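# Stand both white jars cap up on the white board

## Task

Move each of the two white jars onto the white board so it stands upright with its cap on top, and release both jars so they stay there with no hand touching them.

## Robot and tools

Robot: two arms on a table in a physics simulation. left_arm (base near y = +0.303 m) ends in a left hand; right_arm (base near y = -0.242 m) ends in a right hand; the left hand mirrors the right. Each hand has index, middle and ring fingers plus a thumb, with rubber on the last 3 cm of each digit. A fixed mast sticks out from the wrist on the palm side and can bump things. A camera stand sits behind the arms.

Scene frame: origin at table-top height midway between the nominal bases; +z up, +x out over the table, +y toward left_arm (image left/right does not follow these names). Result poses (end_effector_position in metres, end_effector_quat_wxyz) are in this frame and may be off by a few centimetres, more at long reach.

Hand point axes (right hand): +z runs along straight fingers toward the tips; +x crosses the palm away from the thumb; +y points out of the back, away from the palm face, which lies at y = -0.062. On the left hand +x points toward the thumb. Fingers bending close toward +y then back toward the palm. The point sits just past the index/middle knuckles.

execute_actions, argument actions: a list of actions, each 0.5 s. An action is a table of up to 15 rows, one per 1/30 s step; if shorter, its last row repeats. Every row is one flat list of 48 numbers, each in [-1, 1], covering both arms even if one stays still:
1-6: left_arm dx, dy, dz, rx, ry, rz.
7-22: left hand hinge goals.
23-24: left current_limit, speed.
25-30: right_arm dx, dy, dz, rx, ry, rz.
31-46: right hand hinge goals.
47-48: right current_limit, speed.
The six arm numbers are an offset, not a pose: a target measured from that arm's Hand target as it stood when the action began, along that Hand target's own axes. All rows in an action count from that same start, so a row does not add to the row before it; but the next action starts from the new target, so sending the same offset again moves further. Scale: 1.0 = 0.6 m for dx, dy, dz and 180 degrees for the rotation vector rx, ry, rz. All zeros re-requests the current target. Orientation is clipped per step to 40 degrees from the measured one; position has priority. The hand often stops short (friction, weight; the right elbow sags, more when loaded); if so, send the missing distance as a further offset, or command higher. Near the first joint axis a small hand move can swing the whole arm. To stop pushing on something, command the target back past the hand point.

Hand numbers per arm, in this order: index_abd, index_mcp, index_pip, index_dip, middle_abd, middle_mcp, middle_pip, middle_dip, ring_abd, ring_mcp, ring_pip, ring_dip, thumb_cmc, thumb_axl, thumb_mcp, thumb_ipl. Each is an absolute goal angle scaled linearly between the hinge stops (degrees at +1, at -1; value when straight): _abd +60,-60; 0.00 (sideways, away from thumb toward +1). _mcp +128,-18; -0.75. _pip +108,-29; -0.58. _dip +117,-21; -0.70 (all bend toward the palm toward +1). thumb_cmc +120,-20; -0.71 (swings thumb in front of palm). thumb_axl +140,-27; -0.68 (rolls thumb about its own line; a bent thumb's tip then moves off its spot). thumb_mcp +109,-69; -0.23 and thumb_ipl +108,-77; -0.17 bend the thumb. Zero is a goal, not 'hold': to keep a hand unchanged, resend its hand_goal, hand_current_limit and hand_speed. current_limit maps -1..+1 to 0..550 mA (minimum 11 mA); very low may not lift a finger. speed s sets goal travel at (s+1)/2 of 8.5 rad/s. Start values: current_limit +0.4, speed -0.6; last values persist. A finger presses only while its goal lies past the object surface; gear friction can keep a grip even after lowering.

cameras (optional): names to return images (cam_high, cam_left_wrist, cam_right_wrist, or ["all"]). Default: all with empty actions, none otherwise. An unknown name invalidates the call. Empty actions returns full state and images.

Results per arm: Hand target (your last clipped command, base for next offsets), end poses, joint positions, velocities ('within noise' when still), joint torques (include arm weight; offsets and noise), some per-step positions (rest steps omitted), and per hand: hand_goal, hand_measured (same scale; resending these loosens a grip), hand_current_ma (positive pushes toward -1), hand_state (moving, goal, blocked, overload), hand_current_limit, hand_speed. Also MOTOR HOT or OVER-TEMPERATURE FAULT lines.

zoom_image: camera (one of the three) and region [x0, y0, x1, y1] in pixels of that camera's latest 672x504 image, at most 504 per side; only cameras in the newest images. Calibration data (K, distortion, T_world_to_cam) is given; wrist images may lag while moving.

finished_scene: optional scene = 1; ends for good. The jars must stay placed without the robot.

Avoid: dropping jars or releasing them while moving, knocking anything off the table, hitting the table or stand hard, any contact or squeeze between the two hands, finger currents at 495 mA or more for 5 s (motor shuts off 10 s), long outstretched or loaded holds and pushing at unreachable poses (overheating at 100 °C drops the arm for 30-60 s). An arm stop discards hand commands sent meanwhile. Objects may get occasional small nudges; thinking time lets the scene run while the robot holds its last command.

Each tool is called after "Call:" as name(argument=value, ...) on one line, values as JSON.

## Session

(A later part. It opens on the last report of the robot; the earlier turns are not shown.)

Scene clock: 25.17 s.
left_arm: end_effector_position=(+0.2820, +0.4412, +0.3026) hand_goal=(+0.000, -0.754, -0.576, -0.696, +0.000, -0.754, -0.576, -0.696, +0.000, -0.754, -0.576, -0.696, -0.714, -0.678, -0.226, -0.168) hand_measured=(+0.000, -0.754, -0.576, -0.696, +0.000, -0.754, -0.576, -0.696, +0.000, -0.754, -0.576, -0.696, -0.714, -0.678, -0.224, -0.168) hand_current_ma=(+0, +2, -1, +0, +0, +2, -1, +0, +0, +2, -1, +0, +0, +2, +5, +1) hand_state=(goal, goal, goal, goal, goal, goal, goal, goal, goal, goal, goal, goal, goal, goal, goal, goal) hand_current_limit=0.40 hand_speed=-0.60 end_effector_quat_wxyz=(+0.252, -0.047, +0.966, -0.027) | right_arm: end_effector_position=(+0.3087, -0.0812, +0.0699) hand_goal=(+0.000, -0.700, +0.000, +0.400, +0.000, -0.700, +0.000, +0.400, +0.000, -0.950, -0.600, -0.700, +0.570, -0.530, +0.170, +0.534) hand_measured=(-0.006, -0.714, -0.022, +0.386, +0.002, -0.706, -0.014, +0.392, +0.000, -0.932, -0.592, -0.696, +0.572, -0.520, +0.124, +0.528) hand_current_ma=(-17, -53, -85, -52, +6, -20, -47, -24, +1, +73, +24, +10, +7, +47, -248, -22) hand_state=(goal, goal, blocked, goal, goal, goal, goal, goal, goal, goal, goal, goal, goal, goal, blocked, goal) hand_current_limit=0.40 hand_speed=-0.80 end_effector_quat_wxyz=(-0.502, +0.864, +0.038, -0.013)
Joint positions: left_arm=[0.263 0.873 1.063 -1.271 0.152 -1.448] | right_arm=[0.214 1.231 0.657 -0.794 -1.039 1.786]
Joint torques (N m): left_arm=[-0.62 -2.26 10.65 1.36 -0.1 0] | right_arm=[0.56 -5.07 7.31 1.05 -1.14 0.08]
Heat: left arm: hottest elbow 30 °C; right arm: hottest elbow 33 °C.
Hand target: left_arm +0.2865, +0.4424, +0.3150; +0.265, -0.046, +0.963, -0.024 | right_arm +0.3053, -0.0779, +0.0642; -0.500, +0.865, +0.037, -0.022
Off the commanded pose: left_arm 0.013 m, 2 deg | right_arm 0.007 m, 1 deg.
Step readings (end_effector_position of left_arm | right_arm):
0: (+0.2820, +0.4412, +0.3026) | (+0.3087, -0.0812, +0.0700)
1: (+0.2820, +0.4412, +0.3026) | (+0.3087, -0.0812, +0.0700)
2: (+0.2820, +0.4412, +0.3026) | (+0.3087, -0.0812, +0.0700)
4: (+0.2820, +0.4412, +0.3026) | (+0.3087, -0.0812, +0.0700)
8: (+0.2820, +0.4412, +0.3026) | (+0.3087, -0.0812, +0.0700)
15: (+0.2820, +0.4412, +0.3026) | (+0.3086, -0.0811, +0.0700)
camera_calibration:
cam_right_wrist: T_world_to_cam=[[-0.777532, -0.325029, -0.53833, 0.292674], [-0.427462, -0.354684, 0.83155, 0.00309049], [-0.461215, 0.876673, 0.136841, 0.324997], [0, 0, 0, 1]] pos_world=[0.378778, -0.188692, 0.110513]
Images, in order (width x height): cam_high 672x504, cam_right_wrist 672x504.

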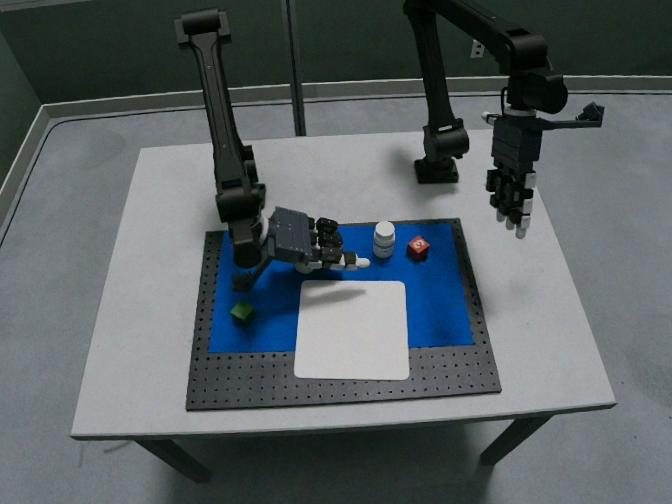

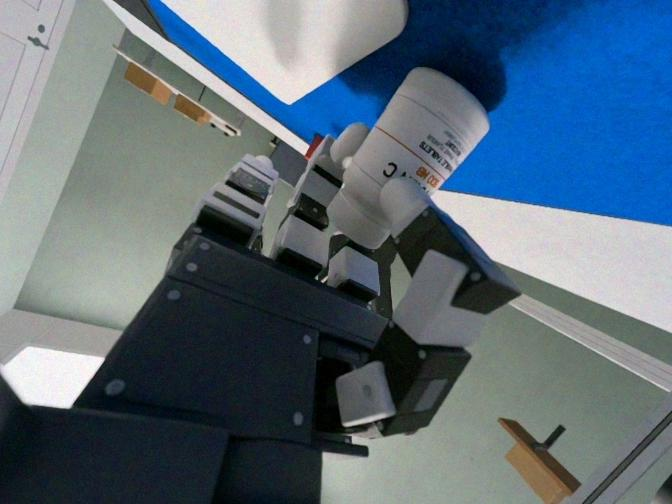

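Call:
execute_actions(actions=[[[0,0,0,0,0,0,0,-0.754,-0.576,-0.696,0,-0.754,-0.576,-0.696,0,-0.754,-0.576,-0.696,-0.714,-0.678,-0.226,-0.168,0.4,-0.6,0,0,0,0,0,0,0,-0.86,0,0.4,0,-0.86,0,0.4,0,-0.95,-0.6,-0.7,0.571,-0.53,-0.112,0.319,0.4,-0.8]],[[0,0,0,0,0,0,0,-0.754,-0.576,-0.696,0,-0.754,-0.576,-0.696,0,-0.754,-0.576,-0.696,-0.714,-0.678,-0.226,-0.168,0.4,-0.6,0,0,0,0,0,0,0,-0.8,0,0.4,0,-0.8,0,0.4,0,-0.95,-0.6,-0.7,0.571,-0.53,-0.112,0.157,0.4,-0.8]]], cameras=["cam_high","cam_right_wrist"])

Call:
zoom_image(camera="cam_right_wrist", region=[300, 0, 600, 260])

Scene clock: 27.30 s.
left_arm: end_effector_position=(+0.2820, +0.4412, +0.3026) hand_goal=(+0.000, -0.754, -0.576, -0.696, +0.000, -0.754, -0.576, -0.696, +0.000, -0.754, -0.576, -0.696, -0.714, -0.678, -0.226, -0.168) hand_measured=(+0.000, -0.754, -0.576, -0.696, +0.000, -0.754, -0.576, -0.696, +0.000, -0.754, -0.576, -0.696, -0.714, -0.678, -0.224, -0.168) hand_current_ma=(+0, +2, -1, +0, +0, +2, -1, +0, +0, +2, -1, +0, +0, +2, +5, +1) hand_state=(goal, goal, goal, goal, goal, goal, goal, goal, goal, goal, goal, goal, goal, goal, goal, goal) hand_current_limit=0.40 hand_speed=-0.60 end_effector_quat_wxyz=(+0.252, -0.047, +0.966, -0.027) | right_arm: end_effector_position=(+0.3087, -0.0812, +0.0699) hand_goal=(+0.000, -0.800, +0.000, +0.400, +0.000, -0.800, +0.000, +0.400, +0.000, -0.950, -0.600, -0.700, +0.570, -0.530, -0.112, +0.156) hand_measured=(-0.004, -0.796, -0.002, +0.396, +0.002, -0.794, -0.002, +0.396, +0.000, -0.932, -0.592, -0.696, +0.572, -0.528, -0.108, +0.158) hand_current_ma=(-10, +17, -5, -11, +6, +20, -6, -11, +1, +73, +24, +10, +6, +7, +13, +7) hand_state=(goal, goal, goal, goal, goal, goal, goal, goal, goal, goal, goal, goal, goal, goal, goal, goal) hand_current_limit=0.40 hand_speed=-0.80 end_effector_quat_wxyz=(-0.501, +0.864, +0.038, -0.013)
Joint positions: left_arm=[0.263 0.873 1.063 -1.271 0.152 -1.448] | right_arm=[0.214 1.231 0.657 -0.794 -1.039 1.786]
Joint torques (N m): left_arm=[-0.62 -2.32 10.65 1.36 -0.09 0] | right_arm=[0.5 -5.25 7.28 1.01 -1.17 0.12]
Heat: left arm: hottest elbow 30 °C; right arm: hottest elbow 33 °C.
Hand target: left_arm +0.2865, +0.4424, +0.3150; +0.265, -0.046, +0.963, -0.024 | right_arm +0.3053, -0.0779, +0.0642; -0.500, +0.865, +0.037, -0.022
Off the commanded pose: left_arm 0.013 m, 2 deg | right_arm 0.007 m, 1 deg.
Step readings (end_effector_position of left_arm | right_arm):
0: (+0.2820, +0.4412, +0.3026) | (+0.3087, -0.0812, +0.0699)
1: (+0.2820, +0.4412, +0.3026) | (+0.3087, -0.0812, +0.0699)
2: (+0.2820, +0.4412, +0.3026) | (+0.3087, -0.0812, +0.0699)
4: (+0.2820, +0.4412, +0.3026) | (+0.3087, -0.0812, +0.0699)
8: (+0.2820, +0.4412, +0.3026) | (+0.3087, -0.0812, +0.0699)
15: (+0.2820, +0.4412, +0.3026) | (+0.3087, -0.0812, +0.0699)
16: (+0.2820, +0.4412, +0.3026) | (+0.3087, -0.0812, +0.0699)
17: (+0.2820, +0.4412, +0.3026) | (+0.3087, -0.0812, +0.0699)
19: (+0.2820, +0.4412, +0.3026) | (+0.3087, -0.0812, +0.0699)
23: (+0.2820, +0.4412, +0.3026) | (+0.3087, -0.0812, +0.0699)
30: (+0.2820, +0.4412, +0.3026) | (+0.3087, -0.0812, +0.0699)
camera_calibration:
cam_right_wrist: T_world_to_cam=[[-0.77754, -0.3251, -0.538276, 0.292658], [-0.427557, -0.354372, 0.831634, 0.00317693], [-0.461114, 0.876773, 0.13654, 0.325011], [0, 0, 0, 1]] pos_world=[0.378779, -0.188692, 0.110512]
Images, in order (width x height): cam_high 672x504, cam_right_wrist 672x504.

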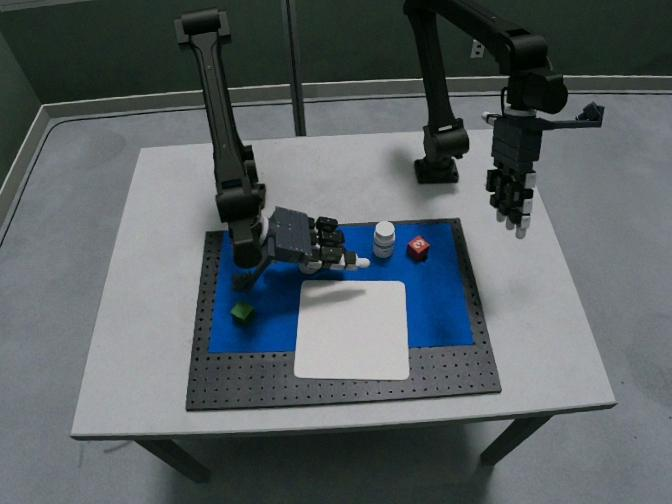

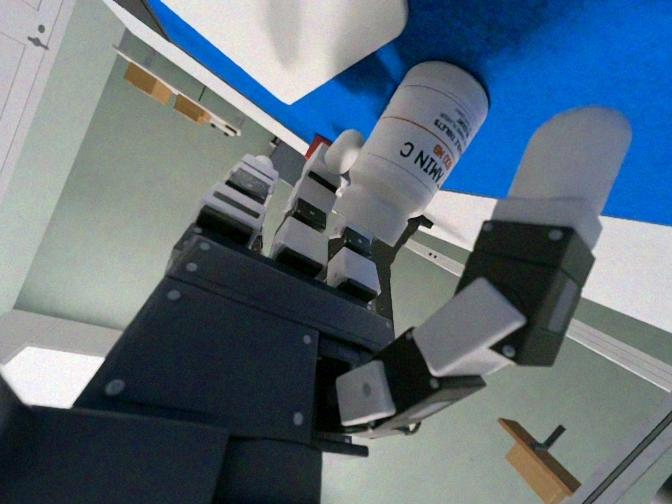

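Scaled by 1.680 from the camera's 672x504 image, which has a finer 960x720 frame.

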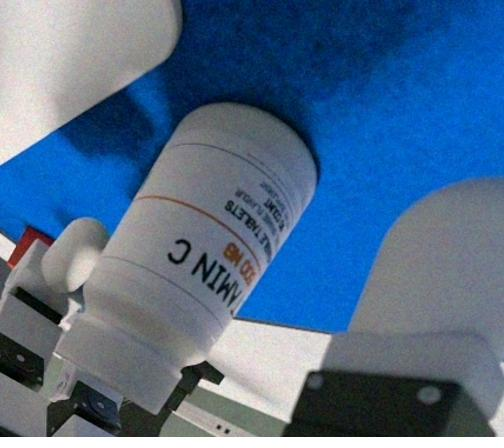

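Call:
execute_actions(actions=[[[0,0,0,0,0,0,0,-0.754,-0.576,-0.696,0,-0.754,-0.576,-0.696,0,-0.754,-0.576,-0.696,-0.714,-0.678,-0.226,-0.168,0.4,-0.6,0,-0.003,0.006,0,0,0,0,-0.74,0,0.4,0,-0.74,0,0.4,0,-0.95,-0.6,-0.7,0.571,-0.53,0.1,0.157,0.4,-0.8]]], cameras=["cam_right_wrist"])

Call:
zoom_image(camera="cam_right_wrist", region=[300, 0, 600, 260])

Scene clock: 28.37 s.
left_arm: end_effector_position=(+0.2820, +0.4412, +0.3026) hand_goal=(+0.000, -0.754, -0.576, -0.696, +0.000, -0.754, -0.576, -0.696, +0.000, -0.754, -0.576, -0.696, -0.714, -0.678, -0.226, -0.168) hand_measured=(+0.000, -0.754, -0.576, -0.696, +0.000, -0.754, -0.576, -0.696, +0.000, -0.754, -0.576, -0.696, -0.714, -0.678, -0.224, -0.168) hand_current_ma=(+0, +2, -1, +0, +0, +2, -1, +0, +0, +2, -1, +0, +0, +2, +5, +1) hand_state=(goal, goal, goal, goal, goal, goal, goal, goal, goal, goal, goal, goal, goal, goal, goal, goal) hand_current_limit=0.40 hand_speed=-0.60 end_effector_quat_wxyz=(+0.252, -0.047, +0.966, -0.027) | right_arm: end_effector_position=(+0.3098, -0.0766, +0.0704) hand_goal=(+0.000, -0.740, +0.000, +0.400, +0.000, -0.740, +0.000, +0.400, +0.000, -0.950, -0.600, -0.700, +0.570, -0.530, +0.100, +0.156) hand_measured=(-0.004, -0.736, -0.002, +0.396, +0.002, -0.734, -0.002, +0.396, +0.000, -0.932, -0.592, -0.696, +0.572, -0.528, +0.096, +0.158) hand_current_ma=(-9, +15, -5, -11, +6, +18, -5, -11, +1, +73, +24, +10, +6, +7, -13, +6) hand_state=(goal, goal, goal, goal, goal, goal, goal, goal, goal, goal, goal, goal, goal, goal, goal, goal) hand_current_limit=0.40 hand_speed=-0.80 end_effector_quat_wxyz=(-0.502, +0.864, +0.040, -0.012)
Joint positions: left_arm=[0.263 0.873 1.063 -1.271 0.152 -1.448] | right_arm=[0.227 1.231 0.657 -0.771 -1.038 1.808]
Joint torques (N m): left_arm=[-0.67 -2.32 10.65 1.36 -0.09 0] | right_arm=[0.38 -5.83 7.17 1.03 -1.05 0.13]
Heat: left arm: hottest elbow 30 °C; right arm: hottest elbow 33 °C.
Hand target: left_arm +0.2865, +0.4424, +0.3150; +0.265, -0.046, +0.963, -0.024 | right_arm +0.3049, -0.0739, +0.0639; -0.500, +0.865, +0.037, -0.022
Off the commanded pose: left_arm 0.013 m, 2 deg | right_arm 0.009 m, 1 deg.
Step readings (end_effector_position of left_arm | right_arm):
0: (+0.2820, +0.4412, +0.3026) | (+0.3087, -0.0812, +0.0699)
1: (+0.2820, +0.4412, +0.3026) | (+0.3086, -0.0811, +0.0699)
2: (+0.2820, +0.4412, +0.3026) | (+0.3090, -0.0809, +0.0699)
4: (+0.2820, +0.4412, +0.3026) | (+0.3096, -0.0798, +0.0700)
8: (+0.2820, +0.4412, +0.3026) | (+0.3097, -0.0773, +0.0703)
15: (+0.2820, +0.4412, +0.3026) | (+0.3098, -0.0766, +0.0704)
camera_calibration:
cam_right_wrist: T_world_to_cam=[[-0.774831, -0.325712, -0.541802, 0.294743], [-0.429417, -0.357799, 0.829205, 0.00535885], [-0.463938, 0.875152, 0.137367, 0.322016], [0, 0, 0, 1]] pos_world=[0.380073, -0.183895, 0.111014]
Images, in order (width x height): cam_right_wrist 672x504.

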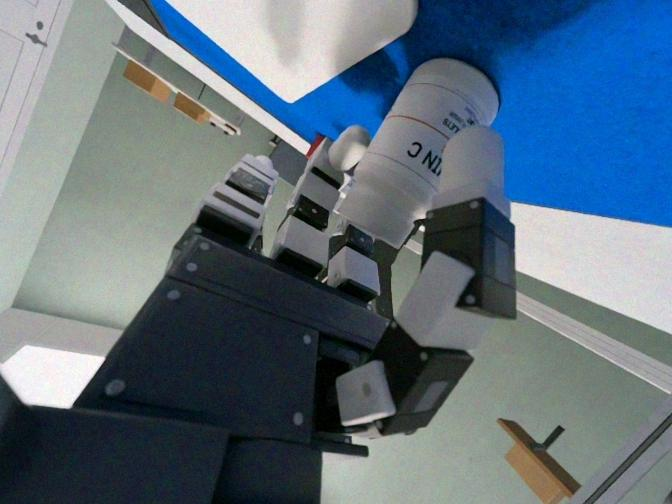

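Scaled by 1.680 from the camera's 672x504 image, which has a finer 960x720 frame.

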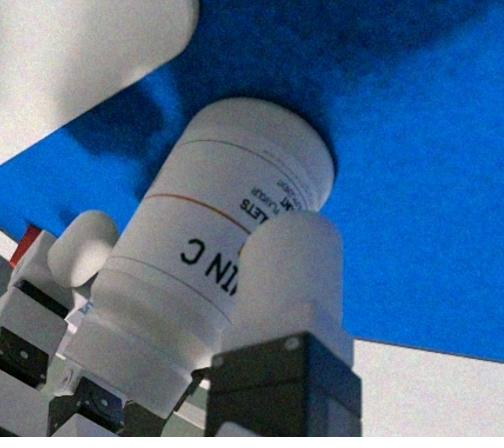

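Call:
execute_actions(actions=[[[0,0,0,0,0,0,0,-0.754,-0.576,-0.696,0,-0.754,-0.576,-0.696,0,-0.754,-0.576,-0.696,-0.714,-0.678,-0.226,-0.168,0.4,-0.6,0,0,0,0,0,0,0,-0.66,0.02,0.42,0,-0.66,0.02,0.42,0,-0.95,-0.6,-0.7,0.571,-0.53,0.24,0.2,0.4,-0.8]]], cameras=["cam_high","cam_right_wrist"])

Call:
zoom_image(camera="cam_right_wrist", region=[300, 0, 600, 260])

Scene clock: 29.30 s.
left_arm: end_effector_position=(+0.2820, +0.4412, +0.3026) hand_goal=(+0.000, -0.754, -0.576, -0.696, +0.000, -0.754, -0.576, -0.696, +0.000, -0.754, -0.576, -0.696, -0.714, -0.678, -0.226, -0.168) hand_measured=(+0.000, -0.754, -0.576, -0.696, +0.000, -0.754, -0.576, -0.696, +0.000, -0.754, -0.576, -0.696, -0.714, -0.678, -0.224, -0.168) hand_current_ma=(+0, +2, -1, +0, +0, +2, -1, +0, +0, +2, -1, +0, +0, +2, +5, +1) hand_state=(goal, goal, goal, goal, goal, goal, goal, goal, goal, goal, goal, goal, goal, goal, goal, goal) hand_current_limit=0.40 hand_speed=-0.60 end_effector_quat_wxyz=(+0.252, -0.047, +0.966, -0.027) | right_arm: end_effector_position=(+0.3095, -0.0766, +0.0705) hand_goal=(+0.000, -0.660, +0.020, +0.420, +0.000, -0.660, +0.020, +0.420, +0.000, -0.950, -0.600, -0.700, +0.570, -0.530, +0.240, +0.200) hand_measured=(-0.004, -0.676, +0.008, +0.416, +0.002, -0.662, +0.016, +0.416, +0.000, -0.932, -0.592, -0.696, +0.574, -0.520, +0.164, +0.188) hand_current_ma=(-9, -60, -39, -15, +6, -5, -12, -12, +1, +73, +24, +10, +10, +40, -385, -56) hand_state=(goal, goal, goal, goal, goal, goal, goal, goal, goal, goal, goal, goal, goal, goal, blocked, goal) hand_current_limit=0.40 hand_speed=-0.80 end_effector_quat_wxyz=(-0.502, +0.864, +0.039, -0.013)
Joint positions: left_arm=[0.263 0.873 1.063 -1.271 0.152 -1.448] | right_arm=[0.227 1.231 0.657 -0.771 -1.038 1.811]
Joint torques (N m): left_arm=[-0.62 -2.32 10.65 1.35 -0.09 0] | right_arm=[0.03 -5.89 7.08 1.06 -1.05 0.06]
Heat: left arm: hottest elbow 30 °C; right arm: hottest elbow 33 °C.
Hand target: left_arm +0.2865, +0.4424, +0.3150; +0.265, -0.046, +0.963, -0.024 | right_arm +0.3048, -0.0739, +0.0639; -0.500, +0.865, +0.037, -0.022
Off the commanded pose: left_arm 0.013 m, 2 deg | right_arm 0.008 m, 1 deg.
Step readings (end_effector_position of left_arm | right_arm):
0: (+0.2820, +0.4412, +0.3026) | (+0.3097, -0.0766, +0.0704)
1: (+0.2820, +0.4412, +0.3026) | (+0.3097, -0.0766, +0.0705)
2: (+0.2820, +0.4412, +0.3026) | (+0.3097, -0.0766, +0.0705)
4: (+0.2820, +0.4412, +0.3026) | (+0.3097, -0.0765, +0.0705)
8: (+0.2820, +0.4412, +0.3026) | (+0.3096, -0.0766, +0.0704)
15: (+0.2820, +0.4412, +0.3026) | (+0.3096, -0.0766, +0.0704)
camera_calibration:
cam_right_wrist: T_world_to_cam=[[-0.776774, -0.324757, -0.539588, 0.295065], [-0.427842, -0.356603, 0.830533, 0.00471556], [-0.46214, 0.875995, 0.138055, 0.321461], [0, 0, 0, 1]] pos_world=[0.379776, -0.184092, 0.110918]
Images, in order (width x height): cam_high 672x504, cam_right_wrist 672x504.

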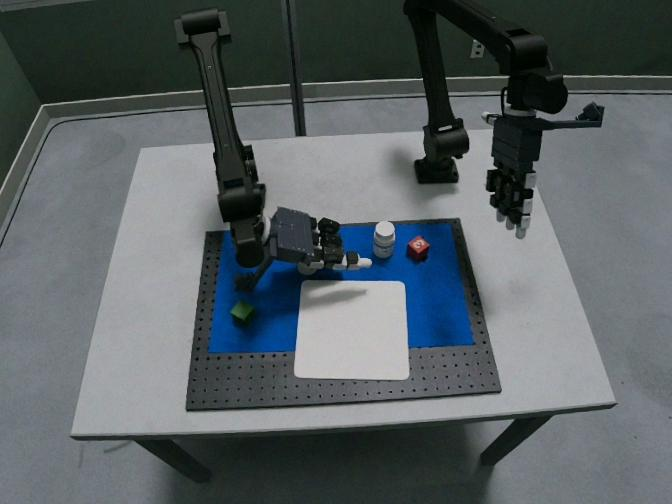

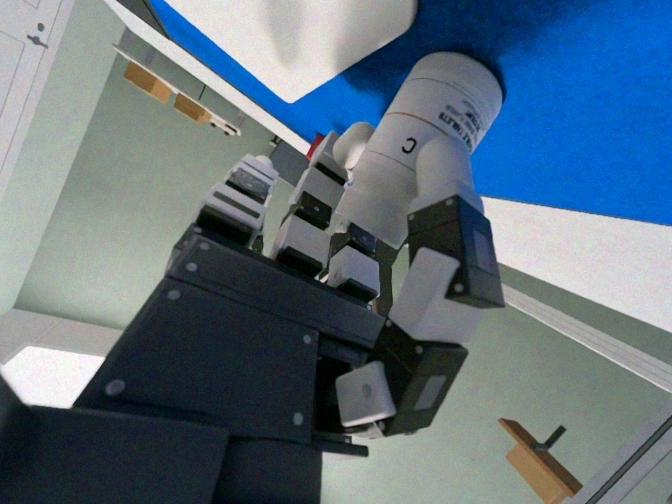

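Scaled by 1.680 from the camera's 672x504 image, which has a finer 960x720 frame.

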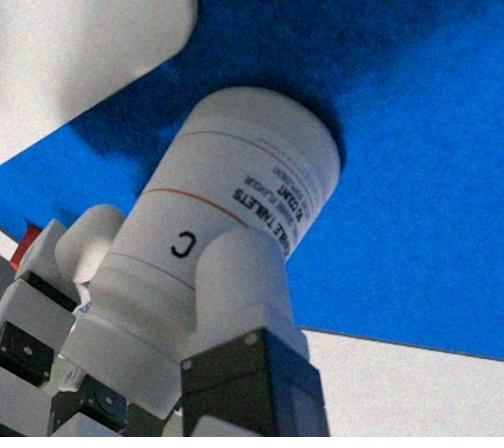

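Call:
execute_actions(actions=[[[0,0,0,0,0,0,0,-0.754,-0.576,-0.696,0,-0.754,-0.576,-0.696,0,-0.754,-0.576,-0.696,-0.714,-0.678,-0.226,-0.168,0.4,-0.6,0,0,0,0,0,0,0,-0.58,0.05,0.45,0,-0.58,0.05,0.45,0,-0.95,-0.6,-0.7,0.571,-0.53,0.23,0.2,0.4,-0.8]]], cameras=["cam_high","cam_right_wrist"])

Call:
zoom_image(camera="cam_right_wrist", region=[300, 0, 600, 260])

Scene clock: 30.30 s.
left_arm: end_effector_position=(+0.2820, +0.4412, +0.3026) hand_goal=(+0.000, -0.754, -0.576, -0.696, +0.000, -0.754, -0.576, -0.696, +0.000, -0.754, -0.576, -0.696, -0.714, -0.678, -0.226, -0.168) hand_measured=(+0.000, -0.754, -0.576, -0.696, +0.000, -0.754, -0.576, -0.696, +0.000, -0.754, -0.576, -0.696, -0.714, -0.678, -0.224, -0.168) hand_current_ma=(+0, +2, -1, +0, +0, +2, -1, +0, +0, +2, -1, +0, +0, +2, +5, +1) hand_state=(goal, goal, goal, goal, goal, goal, goal, goal, goal, goal, goal, goal, goal, goal, goal, goal) hand_current_limit=0.40 hand_speed=-0.60 end_effector_quat_wxyz=(+0.252, -0.047, +0.966, -0.027) | right_arm: end_effector_position=(+0.3093, -0.0767, +0.0703) hand_goal=(+0.000, -0.580, +0.050, +0.450, +0.000, -0.580, +0.050, +0.450, +0.000, -0.950, -0.600, -0.700, +0.570, -0.530, +0.230, +0.200) hand_measured=(-0.008, -0.658, +0.008, +0.428, +0.006, -0.646, +0.018, +0.430, +0.000, -0.932, -0.592, -0.696, +0.574, -0.516, +0.164, +0.178) hand_current_ma=(-23, -359, -165, -84, +16, -296, -128, -77, +1, +73, +24, +10, +10, +67, -370, -120) hand_state=(goal, blocked, blocked, blocked, goal, blocked, blocked, blocked, goal, goal, goal, goal, goal, goal, blocked, blocked) hand_current_limit=0.40 hand_speed=-0.80 end_effector_quat_wxyz=(-0.502, +0.864, +0.039, -0.013)
Joint positions: left_arm=[0.263 0.873 1.063 -1.271 0.152 -1.448] | right_arm=[0.227 1.231 0.657 -0.771 -1.038 1.812]
Joint torques (N m): left_arm=[-0.62 -2.37 10.65 1.35 -0.1 0.01] | right_arm=[0.44 -5.66 7.12 1.02 -1.07 0.06]
Heat: left arm: hottest elbow 31 °C; right arm: hottest elbow 33 °C.
Hand target: left_arm +0.2865, +0.4424, +0.3150; +0.265, -0.046, +0.963, -0.024 | right_arm +0.3049, -0.0739, +0.0640; -0.500, +0.865, +0.037, -0.022
Off the commanded pose: left_arm 0.013 m, 2 deg | right_arm 0.008 m, 1 deg.
Step readings (end_effector_position of left_arm | right_arm):
0: (+0.2820, +0.4412, +0.3026) | (+0.3095, -0.0766, +0.0705)
1: (+0.2820, +0.4412, +0.3026) | (+0.3095, -0.0766, +0.0705)
2: (+0.2820, +0.4412, +0.3026) | (+0.3096, -0.0767, +0.0704)
4: (+0.2820, +0.4412, +0.3026) | (+0.3094, -0.0767, +0.0703)
8: (+0.2820, +0.4412, +0.3026) | (+0.3094, -0.0767, +0.0703)
15: (+0.2820, +0.4412, +0.3026) | (+0.3093, -0.0767, +0.0703)
camera_calibration:
cam_right_wrist: T_world_to_cam=[[-0.777453, -0.324706, -0.538639, 0.294986], [-0.427171, -0.355968, 0.831151, 0.00447136], [-0.461618, 0.876272, 0.138044, 0.321324], [0, 0, 0, 1]] pos_world=[0.379577, -0.184192, 0.110818]
Images, in order (width x height): cam_high 672x504, cam_right_wrist 672x504.

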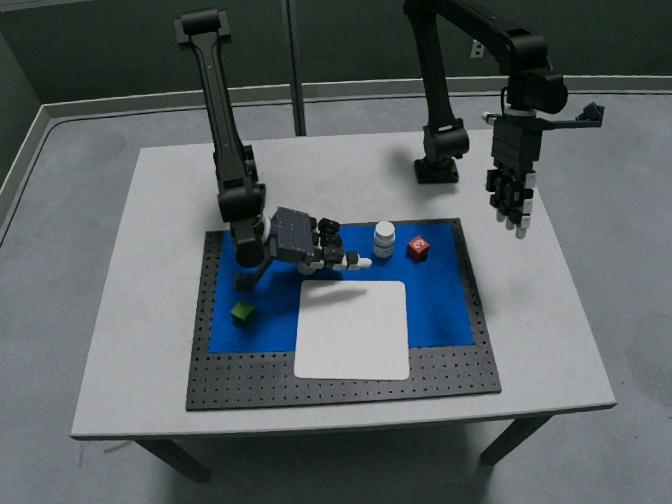

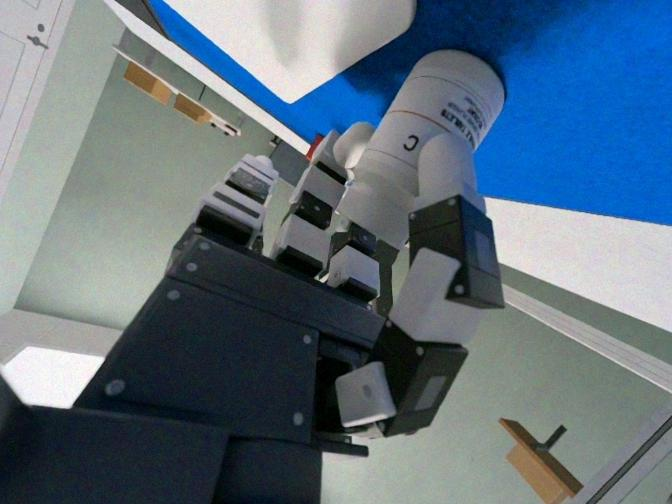

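Scaled by 1.680 from the camera's 672x504 image, which has a finer 960x720 frame.

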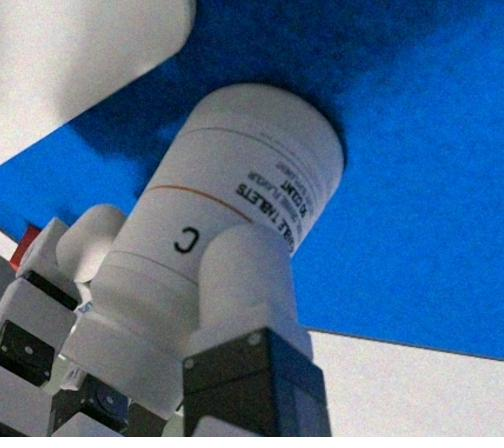

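Call:
execute_actions(actions=[[[0,0,0,0,0,0,0,-0.754,-0.576,-0.696,0,-0.754,-0.576,-0.696,0,-0.754,-0.576,-0.696,-0.714,-0.678,-0.226,-0.168,0.4,-0.6,0,-0.058,-0.033,0,0,0,0,-0.58,0.05,0.45,0,-0.58,0.05,0.45,0,-0.95,-0.6,-0.7,0.571,-0.53,0.23,0.2,0.4,-0.8]]], cameras=["cam_high","cam_right_wrist"])

Call:
zoom_image(camera="cam_right_wrist", region=[300, 0, 600, 260])

Call:
zoom_image(camera="cam_high", region=[220, 170, 440, 300])

Scene clock: 31.50 s.
left_arm: end_effector_position=(+0.2820, +0.4412, +0.3026) hand_goal=(+0.000, -0.754, -0.576, -0.696, +0.000, -0.754, -0.576, -0.696, +0.000, -0.754, -0.576, -0.696, -0.714, -0.678, -0.226, -0.168) hand_measured=(+0.000, -0.754, -0.576, -0.696, +0.000, -0.754, -0.576, -0.696, +0.000, -0.754, -0.576, -0.696, -0.714, -0.678, -0.224, -0.168) hand_current_ma=(+0, +2, -1, +0, +0, +2, -1, +0, +0, +2, -1, +0, +0, +2, +5, +1) hand_state=(goal, goal, goal, goal, goal, goal, goal, goal, goal, goal, goal, goal, goal, goal, goal, goal) hand_current_limit=0.40 hand_speed=-0.60 end_effector_quat_wxyz=(+0.252, -0.047, +0.966, -0.027) | right_arm: end_effector_position=(+0.2908, -0.0801, +0.0861) hand_goal=(+0.000, -0.580, +0.050, +0.450, +0.000, -0.580, +0.050, +0.450, +0.000, -0.950, -0.600, -0.700, +0.570, -0.530, +0.230, +0.200) hand_measured=(-0.008, -0.654, +0.008, +0.428, +0.006, -0.644, +0.018, +0.430, +0.000, -0.932, -0.592, -0.696, +0.574, -0.514, +0.164, +0.174) hand_current_ma=(-24, -342, -165, -84, +17, -288, -128, -77, +1, +73, +24, +10, +10, +73, -372, -140) hand_state=(goal, blocked, blocked, blocked, goal, blocked, blocked, blocked, goal, goal, goal, goal, goal, goal, blocked, blocked) hand_current_limit=0.40 hand_speed=-0.80 end_effector_quat_wxyz=(-0.497, +0.866, +0.026, -0.034)
Joint positions: left_arm=[0.263 0.873 1.063 -1.271 0.152 -1.448] | right_arm=[0.23 1.18 0.666 -0.879 -1.035 1.816]
Joint torques (N m): left_arm=[-0.67 -2.37 10.66 1.36 -0.1 0] | right_arm=[0.15 -7.12 11.51 0.2 -1.27 0.05]
Heat: left arm: hottest elbow 31 °C; right arm: hottest elbow 33 °C.
Hand target: left_arm +0.2865, +0.4424, +0.3150; +0.265, -0.046, +0.963, -0.024 | right_arm +0.3049, -0.0737, +0.1040; -0.500, +0.865, +0.037, -0.022
Off the commanded pose: left_arm 0.013 m, 2 deg | right_arm 0.024 m, 2 deg.
Step readings (end_effector_position of left_arm | right_arm):
0: (+0.2820, +0.4412, +0.3026) | (+0.3093, -0.0767, +0.0703)
1: (+0.2820, +0.4412, +0.3026) | (+0.3093, -0.0767, +0.0703)
2: (+0.2820, +0.4412, +0.3026) | (+0.3084, -0.0767, +0.0705)
4: (+0.2820, +0.4412, +0.3026) | (+0.3027, -0.0783, +0.0718)
8: (+0.2820, +0.4412, +0.3026) | (+0.2933, -0.0797, +0.0791)
15: (+0.2820, +0.4412, +0.3026) | (+0.2916, -0.0800, +0.0859)
camera_calibration:
cam_right_wrist: T_world_to_cam=[[-0.802582, -0.331224, -0.496138, 0.291059], [-0.386203, -0.345372, 0.855316, -0.0309218], [-0.454653, 0.878071, 0.149269, 0.310717], [0, 0, 0, 1]] pos_world=[0.362925, -0.187105, 0.124473]
Images, in order (width x height): cam_high 672x504, cam_right_wrist 672x504.

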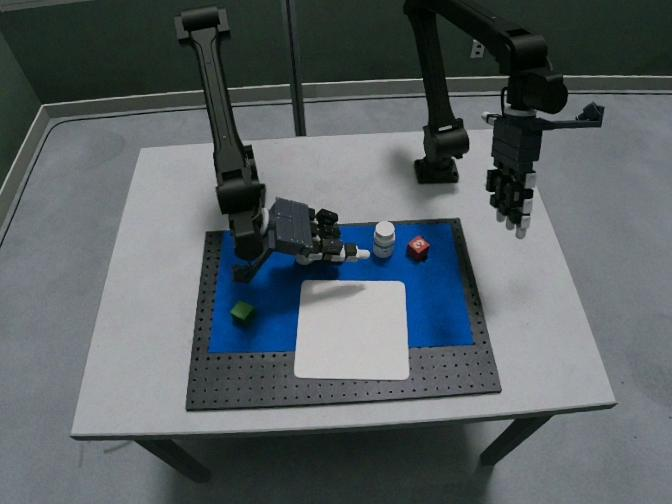

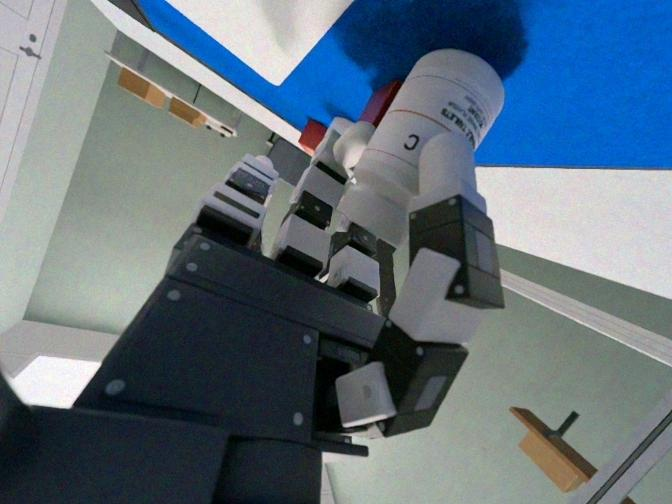

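Scaled by 1.680 from the camera's 672x504 image, which has a finer 960x720 frame.

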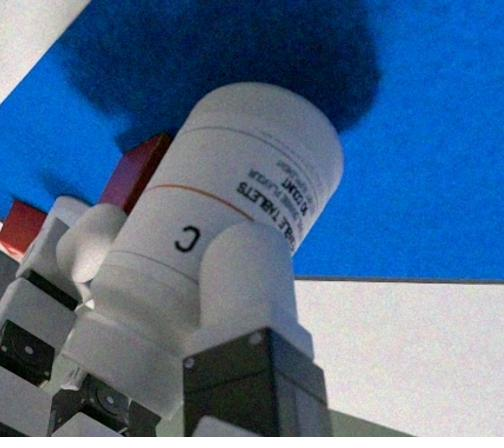

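Scaled by 2.291 from the camera's 672x504 image, which has a finer 960x720 frame.

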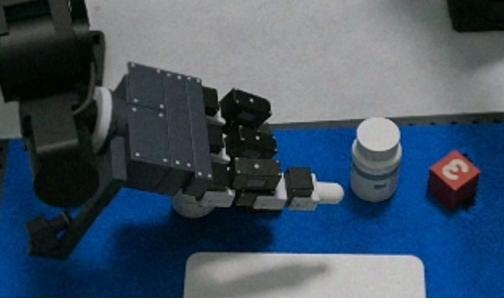

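Call:
execute_actions(actions=[[[0,0,0,0,0,0,0,-0.754,-0.576,-0.696,0,-0.754,-0.576,-0.696,0,-0.754,-0.576,-0.696,-0.714,-0.678,-0.226,-0.168,0.4,-0.6,0.042,-0.068,-0.036,0,0,0,0,-0.58,0.05,0.45,0,-0.58,0.05,0.45,0,-0.95,-0.6,-0.7,0.571,-0.53,0.23,0.2,0.4,-0.8]],[[0,0,0,0,0,0,0,-0.754,-0.576,-0.696,0,-0.754,-0.576,-0.696,0,-0.754,-0.576,-0.696,-0.714,-0.678,-0.226,-0.168,0.4,-0.6,0.102,-0.008,0.014,0,0,0,0,-0.58,0.05,0.45,0,-0.58,0.05,0.45,0,-0.95,-0.6,-0.7,0.571,-0.53,0.23,0.2,0.4,-0.8]],[[0,0,0,0,0,0,0,-0.754,-0.576,-0.696,0,-0.754,-0.576,-0.696,0,-0.754,-0.576,-0.696,-0.714,-0.678,-0.226,-0.168,0.4,-0.6,0.105,-0.0055,0.0095,0,0,0,0,-0.58,0.05,0.45,0,-0.58,0.05,0.45,0,-0.95,-0.6,-0.7,0.571,-0.53,0.23,0.2,0.4,-0.8]]], cameras=["cam_high","cam_right_wrist"])

Call:
zoom_image(camera="cam_right_wrist", region=[300, 0, 600, 260])

Call:
zoom_image(camera="cam_high", region=[240, 200, 460, 400])

Scene clock: 34.50 s.
left_arm: end_effector_position=(+0.2820, +0.4412, +0.3026) hand_goal=(+0.000, -0.754, -0.576, -0.696, +0.000, -0.754, -0.576, -0.696, +0.000, -0.754, -0.576, -0.696, -0.714, -0.678, -0.226, -0.168) hand_measured=(+0.000, -0.754, -0.576, -0.696, +0.000, -0.754, -0.576, -0.696, +0.000, -0.754, -0.576, -0.696, -0.714, -0.678, -0.224, -0.168) hand_current_ma=(+0, +2, -1, +0, +0, +2, -1, +0, +0, +2, -1, +0, +0, +2, +5, +1) hand_state=(goal, goal, goal, goal, goal, goal, goal, goal, goal, goal, goal, goal, goal, goal, goal, goal) hand_current_limit=0.40 hand_speed=-0.60 end_effector_quat_wxyz=(+0.252, -0.047, +0.966, -0.027) | right_arm: end_effector_position=(+0.4381, -0.0497, +0.1399) hand_goal=(+0.000, -0.580, +0.050, +0.450, +0.000, -0.580, +0.050, +0.450, +0.000, -0.950, -0.600, -0.700, +0.570, -0.530, +0.230, +0.200) hand_measured=(-0.010, -0.654, +0.008, +0.428, +0.006, -0.642, +0.018, +0.430, +0.000, -0.932, -0.592, -0.696, +0.572, -0.514, +0.164, +0.174) hand_current_ma=(-27, -337, -165, -84, +17, -279, -128, -77, +1, +73, +24, +10, +5, +74, -376, -144) hand_state=(goal, blocked, blocked, blocked, goal, blocked, blocked, blocked, goal, goal, goal, goal, goal, goal, blocked, blocked) hand_current_limit=0.40 hand_speed=-0.80 end_effector_quat_wxyz=(-0.498, +0.866, +0.029, -0.027)
Joint positions: left_arm=[0.263 0.873 1.063 -1.271 0.152 -1.448] | right_arm=[0.23 1.503 1.127 -0.997 -1.033 1.821]
Joint torques (N m): left_arm=[-0.62 -2.32 10.65 1.35 -0.1 0] | right_arm=[0.44 -11.11 12.22 -0.02 -1.3 -0.03]
Heat: left arm: hottest elbow 31 °C; right arm: hottest elbow 34 °C.
Hand target: left_arm +0.2865, +0.4424, +0.3150; +0.265, -0.046, +0.963, -0.024 | right_arm +0.4523, -0.0429, +0.1499; -0.500, +0.865, +0.037, -0.022
Off the commanded pose: left_arm 0.013 m, 2 deg | right_arm 0.019 m, 1 deg.
Step readings (end_effector_position of left_arm | right_arm):
0: (+0.2820, +0.4412, +0.3026) | (+0.2908, -0.0801, +0.0861)
1: (+0.2820, +0.4412, +0.3026) | (+0.2909, -0.0801, +0.0865)
2: (+0.2820, +0.4412, +0.3026) | (+0.2907, -0.0803, +0.0882)
4: (+0.2820, +0.4412, +0.3026) | (+0.2934, -0.0799, +0.0973)
8: (+0.2820, +0.4412, +0.3026) | (+0.3128, -0.0758, +0.1236)
15: (+0.2820, +0.4412, +0.3026) | (+0.3199, -0.0742, +0.1382)
16: (+0.2820, +0.4412, +0.3026) | (+0.3196, -0.0743, +0.1381)
17: (+0.2820, +0.4412, +0.3026) | (+0.3210, -0.0740, +0.1383)
19: (+0.2820, +0.4412, +0.3026) | (+0.3317, -0.0718, +0.1388)
23: (+0.2820, +0.4412, +0.3026) | (+0.3617, -0.0655, +0.1385)
30: (+0.2820, +0.4412, +0.3026) | (+0.3718, -0.0635, +0.1363)
31: (+0.2820, +0.4412, +0.3026) | (+0.3724, -0.0633, +0.1366)
32: (+0.2820, +0.4412, +0.3026) | (+0.3748, -0.0628, +0.1372)
34: (+0.2820, +0.4412, +0.3026) | (+0.3891, -0.0599, +0.1395)
38: (+0.2820, +0.4412, +0.3026) | (+0.4244, -0.0525, +0.1424)
45: (+0.2820, +0.4412, +0.3026) | (+0.4357, -0.0502, +0.1378)
camera_calibration:
cam_right_wrist: T_world_to_cam=[[-0.795722, -0.327921, -0.50921, 0.444964], [-0.400365, -0.346069, 0.848495, -0.00245228], [-0.454462, 0.879036, 0.144086, 0.343628], [0, 0, 0, 1]] pos_world=[0.509251, -0.156997, 0.179149]
Images, in order (width x height): cam_high 672x504, cam_right_wrist 672x504.

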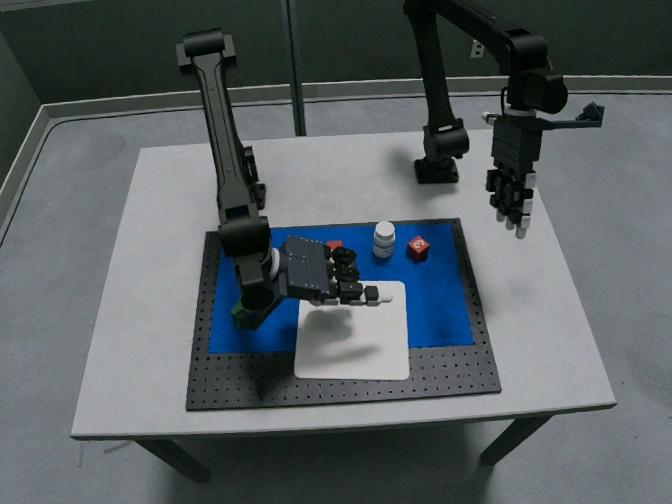

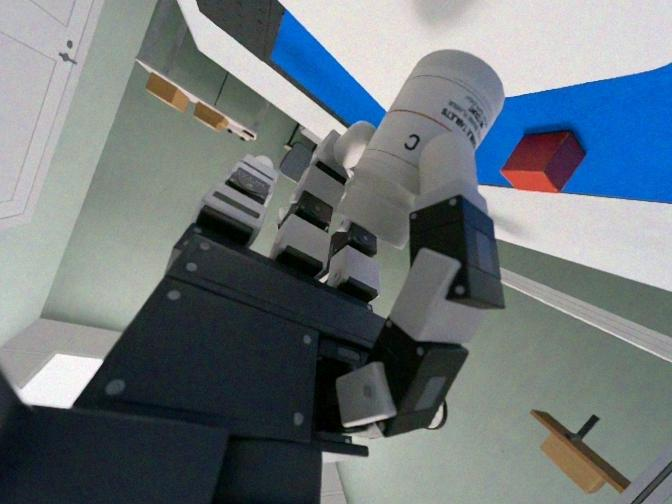

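Scaled by 1.680 from the camera's 672x504 image, which has a finer 960x720 frame.

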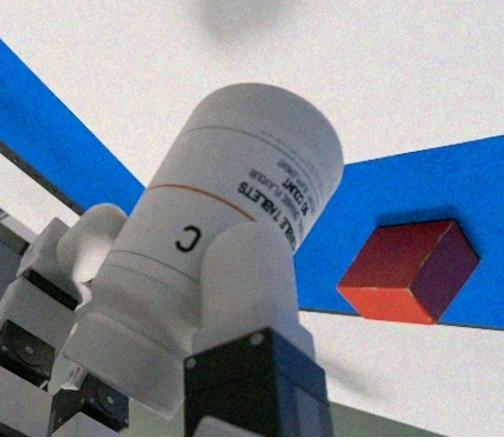

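Scaled by 2.291 from the camera's 672x504 image, which has a finer 960x720 frame.

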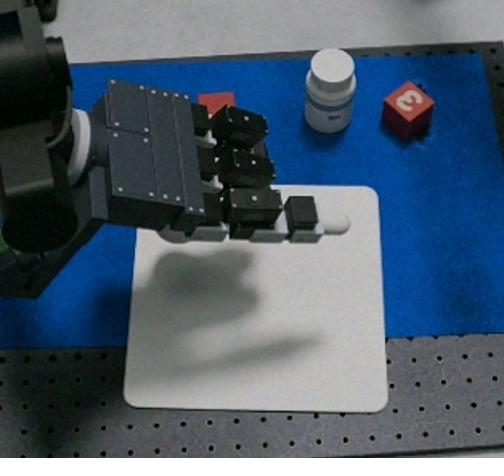

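Call:
execute_actions(actions=[[[0,0,0,0,0,0,0,-0.754,-0.576,-0.696,0,-0.754,-0.576,-0.696,0,-0.754,-0.576,-0.696,-0.714,-0.678,-0.226,-0.168,0.4,-0.6,0.005,0.058,0.033,0,0,0,0,-0.58,0.05,0.45,0,-0.58,0.05,0.45,0,-0.95,-0.6,-0.7,0.571,-0.53,0.23,0.2,0.4,-0.8]]], cameras=["cam_high","cam_right_wrist"])

Scene clock: 35.63 s.
left_arm: end_effector_position=(+0.2820, +0.4412, +0.3026) hand_goal=(+0.000, -0.754, -0.576, -0.696, +0.000, -0.754, -0.576, -0.696, +0.000, -0.754, -0.576, -0.696, -0.714, -0.678, -0.226, -0.168) hand_measured=(+0.000, -0.754, -0.576, -0.696, +0.000, -0.754, -0.576, -0.696, +0.000, -0.754, -0.576, -0.696, -0.714, -0.678, -0.224, -0.168) hand_current_ma=(+0, +2, -1, +0, +0, +2, -1, +0, +0, +2, -1, +0, +0, +2, +5, +1) hand_state=(goal, goal, goal, goal, goal, goal, goal, goal, goal, goal, goal, goal, goal, goal, goal, goal) hand_current_limit=0.40 hand_speed=-0.60 end_effector_quat_wxyz=(+0.252, -0.047, +0.966, -0.027) | right_arm: end_effector_position=(+0.4551, -0.0461, +0.1174) hand_goal=(+0.000, -0.580, +0.050, +0.450, +0.000, -0.580, +0.050, +0.450, +0.000, -0.950, -0.600, -0.700, +0.570, -0.530, +0.230, +0.200) hand_measured=(-0.010, -0.654, +0.008, +0.428, +0.006, -0.642, +0.018, +0.430, +0.000, -0.932, -0.592, -0.696, +0.572, -0.514, +0.164, +0.174) hand_current_ma=(-27, -337, -165, -84, +17, -279, -128, -77, +1, +73, +24, +10, +5, +74, -376, -144) hand_state=(goal, blocked, blocked, blocked, goal, blocked, blocked, blocked, goal, goal, goal, goal, goal, goal, blocked, blocked) hand_current_limit=0.40 hand_speed=-0.80 end_effector_quat_wxyz=(-0.500, +0.865, +0.034, -0.019)
Joint positions: left_arm=[0.263 0.873 1.063 -1.271 0.152 -1.448] | right_arm=[0.23 1.559 1.127 -0.922 -1.033 1.821]
Joint torques (N m): left_arm=[-0.56 -2.32 10.63 1.35 -0.1 0] | right_arm=[-0.09 -12.28 7.98 0.98 -1.33 -0.11]
Heat: left arm: hottest elbow 31 °C; right arm: hottest elbow 34 °C.
Hand target: left_arm +0.2865, +0.4424, +0.3150; +0.265, -0.046, +0.963, -0.024 | right_arm +0.4552, -0.0429, +0.1099; -0.500, +0.865, +0.037, -0.022
Off the commanded pose: left_arm 0.013 m, 2 deg | right_arm 0.008 m, 1 deg.
Step readings (end_effector_position of left_arm | right_arm):
0: (+0.2820, +0.4412, +0.3026) | (+0.4381, -0.0497, +0.1399)
1: (+0.2820, +0.4412, +0.3026) | (+0.4381, -0.0497, +0.1399)
2: (+0.2820, +0.4412, +0.3026) | (+0.4384, -0.0496, +0.1395)
4: (+0.2820, +0.4412, +0.3026) | (+0.4428, -0.0487, +0.1364)
8: (+0.2820, +0.4412, +0.3026) | (+0.4511, -0.0470, +0.1251)
15: (+0.2820, +0.4412, +0.3026) | (+0.4546, -0.0462, +0.1174)
camera_calibration:
cam_right_wrist: T_world_to_cam=[[-0.786097, -0.325747, -0.5253, 0.445866], [-0.41605, -0.34965, 0.839432, 0.0327283], [-0.457114, 0.878427, 0.139332, 0.353217], [0, 0, 0, 1]] pos_world=[0.525571, -0.153592, 0.157526]
Images, in order (width x height): cam_high 672x504, cam_right_wrist 672x504.

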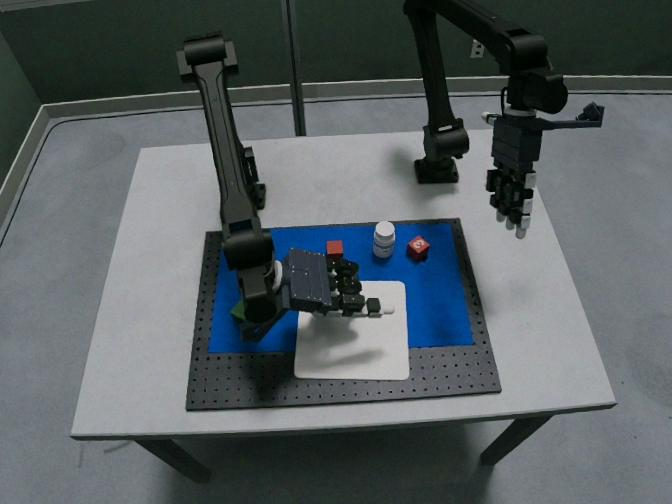

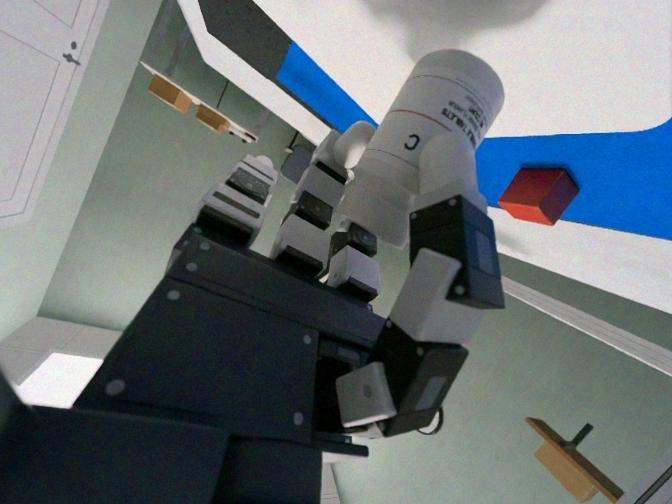

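Call:
execute_actions(actions=[[[0,0,0,0,0,0,0,-0.754,-0.576,-0.696,0,-0.754,-0.576,-0.696,0,-0.754,-0.576,-0.696,-0.714,-0.678,-0.226,-0.168,0.4,-0.6,-0.005,0.042,0.024,0,0,0,0,-0.58,0.05,0.45,0,-0.58,0.05,0.45,0,-0.95,-0.6,-0.7,0.571,-0.53,0.23,0.2,0.4,-0.8]]], cameras=["cam_high","cam_right_wrist"])

Call:
zoom_image(camera="cam_right_wrist", region=[300, 0, 600, 260])

Scene clock: 36.80 s.
left_arm: end_effector_position=(+0.2820, +0.4412, +0.3026) hand_goal=(+0.000, -0.754, -0.576, -0.696, +0.000, -0.754, -0.576, -0.696, +0.000, -0.754, -0.576, -0.696, -0.714, -0.678, -0.226, -0.168) hand_measured=(+0.000, -0.754, -0.576, -0.696, +0.000, -0.754, -0.576, -0.696, +0.000, -0.754, -0.576, -0.696, -0.714, -0.678, -0.224, -0.168) hand_current_ma=(+0, +2, -1, +0, +0, +2, -1, +0, +0, +2, -1, +0, +0, +2, +5, +1) hand_state=(goal, goal, goal, goal, goal, goal, goal, goal, goal, goal, goal, goal, goal, goal, goal, goal) hand_current_limit=0.40 hand_speed=-0.60 end_effector_quat_wxyz=(+0.252, -0.047, +0.966, -0.027) | right_arm: end_effector_position=(+0.4521, -0.0467, +0.0881) hand_goal=(+0.000, -0.580, +0.050, +0.450, +0.000, -0.580, +0.050, +0.450, +0.000, -0.950, -0.600, -0.700, +0.570, -0.530, +0.230, +0.200) hand_measured=(-0.010, -0.654, +0.008, +0.428, +0.006, -0.642, +0.018, +0.430, +0.000, -0.932, -0.592, -0.696, +0.572, -0.514, +0.164, +0.174) hand_current_ma=(-27, -337, -165, -84, +17, -279, -128, -77, +1, +73, +24, +10, +5, +74, -376, -144) hand_state=(goal, blocked, blocked, blocked, goal, blocked, blocked, blocked, goal, goal, goal, goal, goal, goal, blocked, blocked) hand_current_limit=0.40 hand_speed=-0.80 end_effector_quat_wxyz=(-0.500, +0.865, +0.034, -0.019)
Joint positions: left_arm=[0.263 0.873 1.063 -1.271 0.152 -1.448] | right_arm=[0.23 1.588 1.075 -0.841 -1.034 1.821]
Joint torques (N m): left_arm=[-0.62 -2.26 10.65 1.36 -0.09 0] | right_arm=[-0.26 -12.57 7.76 0.99 -1.32 -0.06]
Heat: left arm: hottest elbow 31 °C; right arm: hottest elbow 34 °C.
Hand target: left_arm +0.2865, +0.4424, +0.3150; +0.265, -0.046, +0.963, -0.024 | right_arm +0.4521, -0.0432, +0.0808; -0.500, +0.865, +0.037, -0.022
Off the commanded pose: left_arm 0.013 m, 2 deg | right_arm 0.008 m, 1 deg.
Step readings (end_effector_position of left_arm | right_arm):
0: (+0.2820, +0.4412, +0.3026) | (+0.4551, -0.0461, +0.1174)
1: (+0.2820, +0.4412, +0.3026) | (+0.4552, -0.0461, +0.1173)
2: (+0.2820, +0.4412, +0.3026) | (+0.4558, -0.0460, +0.1163)
4: (+0.2820, +0.4412, +0.3026) | (+0.4564, -0.0458, +0.1122)
8: (+0.2820, +0.4412, +0.3026) | (+0.4521, -0.0467, +0.0978)
15: (+0.2820, +0.4412, +0.3026) | (+0.4514, -0.0468, +0.0881)
camera_calibration:
cam_right_wrist: T_world_to_cam=[[-0.786099, -0.325624, -0.525374, 0.42793], [-0.415944, -0.350048, 0.83932, 0.0558805], [-0.457208, 0.878314, 0.139731, 0.356362], [0, 0, 0, 1]] pos_world=[0.52257, -0.154092, 0.128127]
Images, in order (width x height): cam_high 672x504, cam_right_wrist 672x504.

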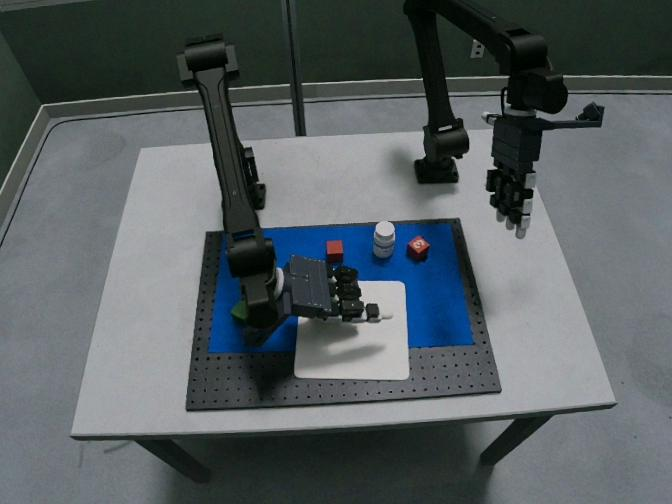

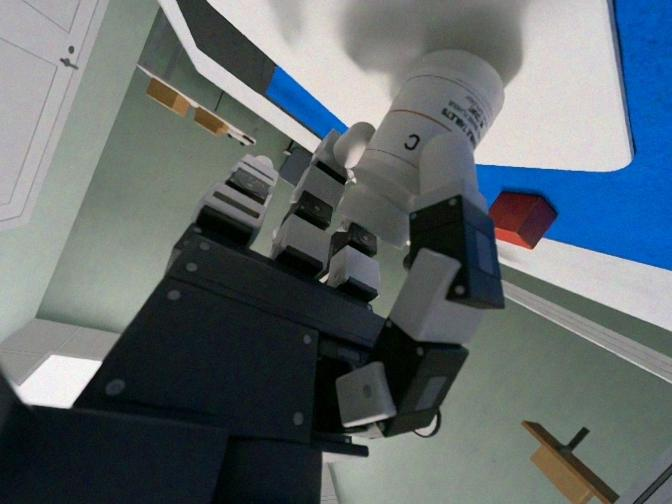

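Scaled by 1.680 from the camera's 672x504 image, which has a finer 960x720 frame.

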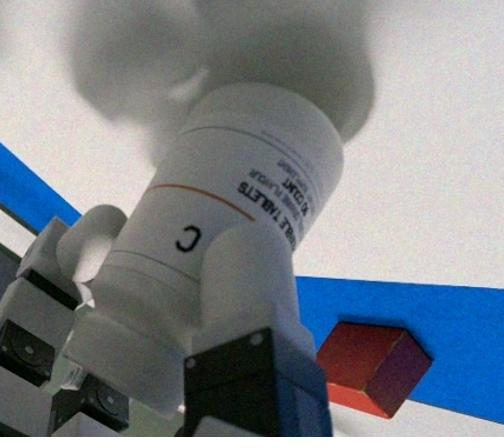

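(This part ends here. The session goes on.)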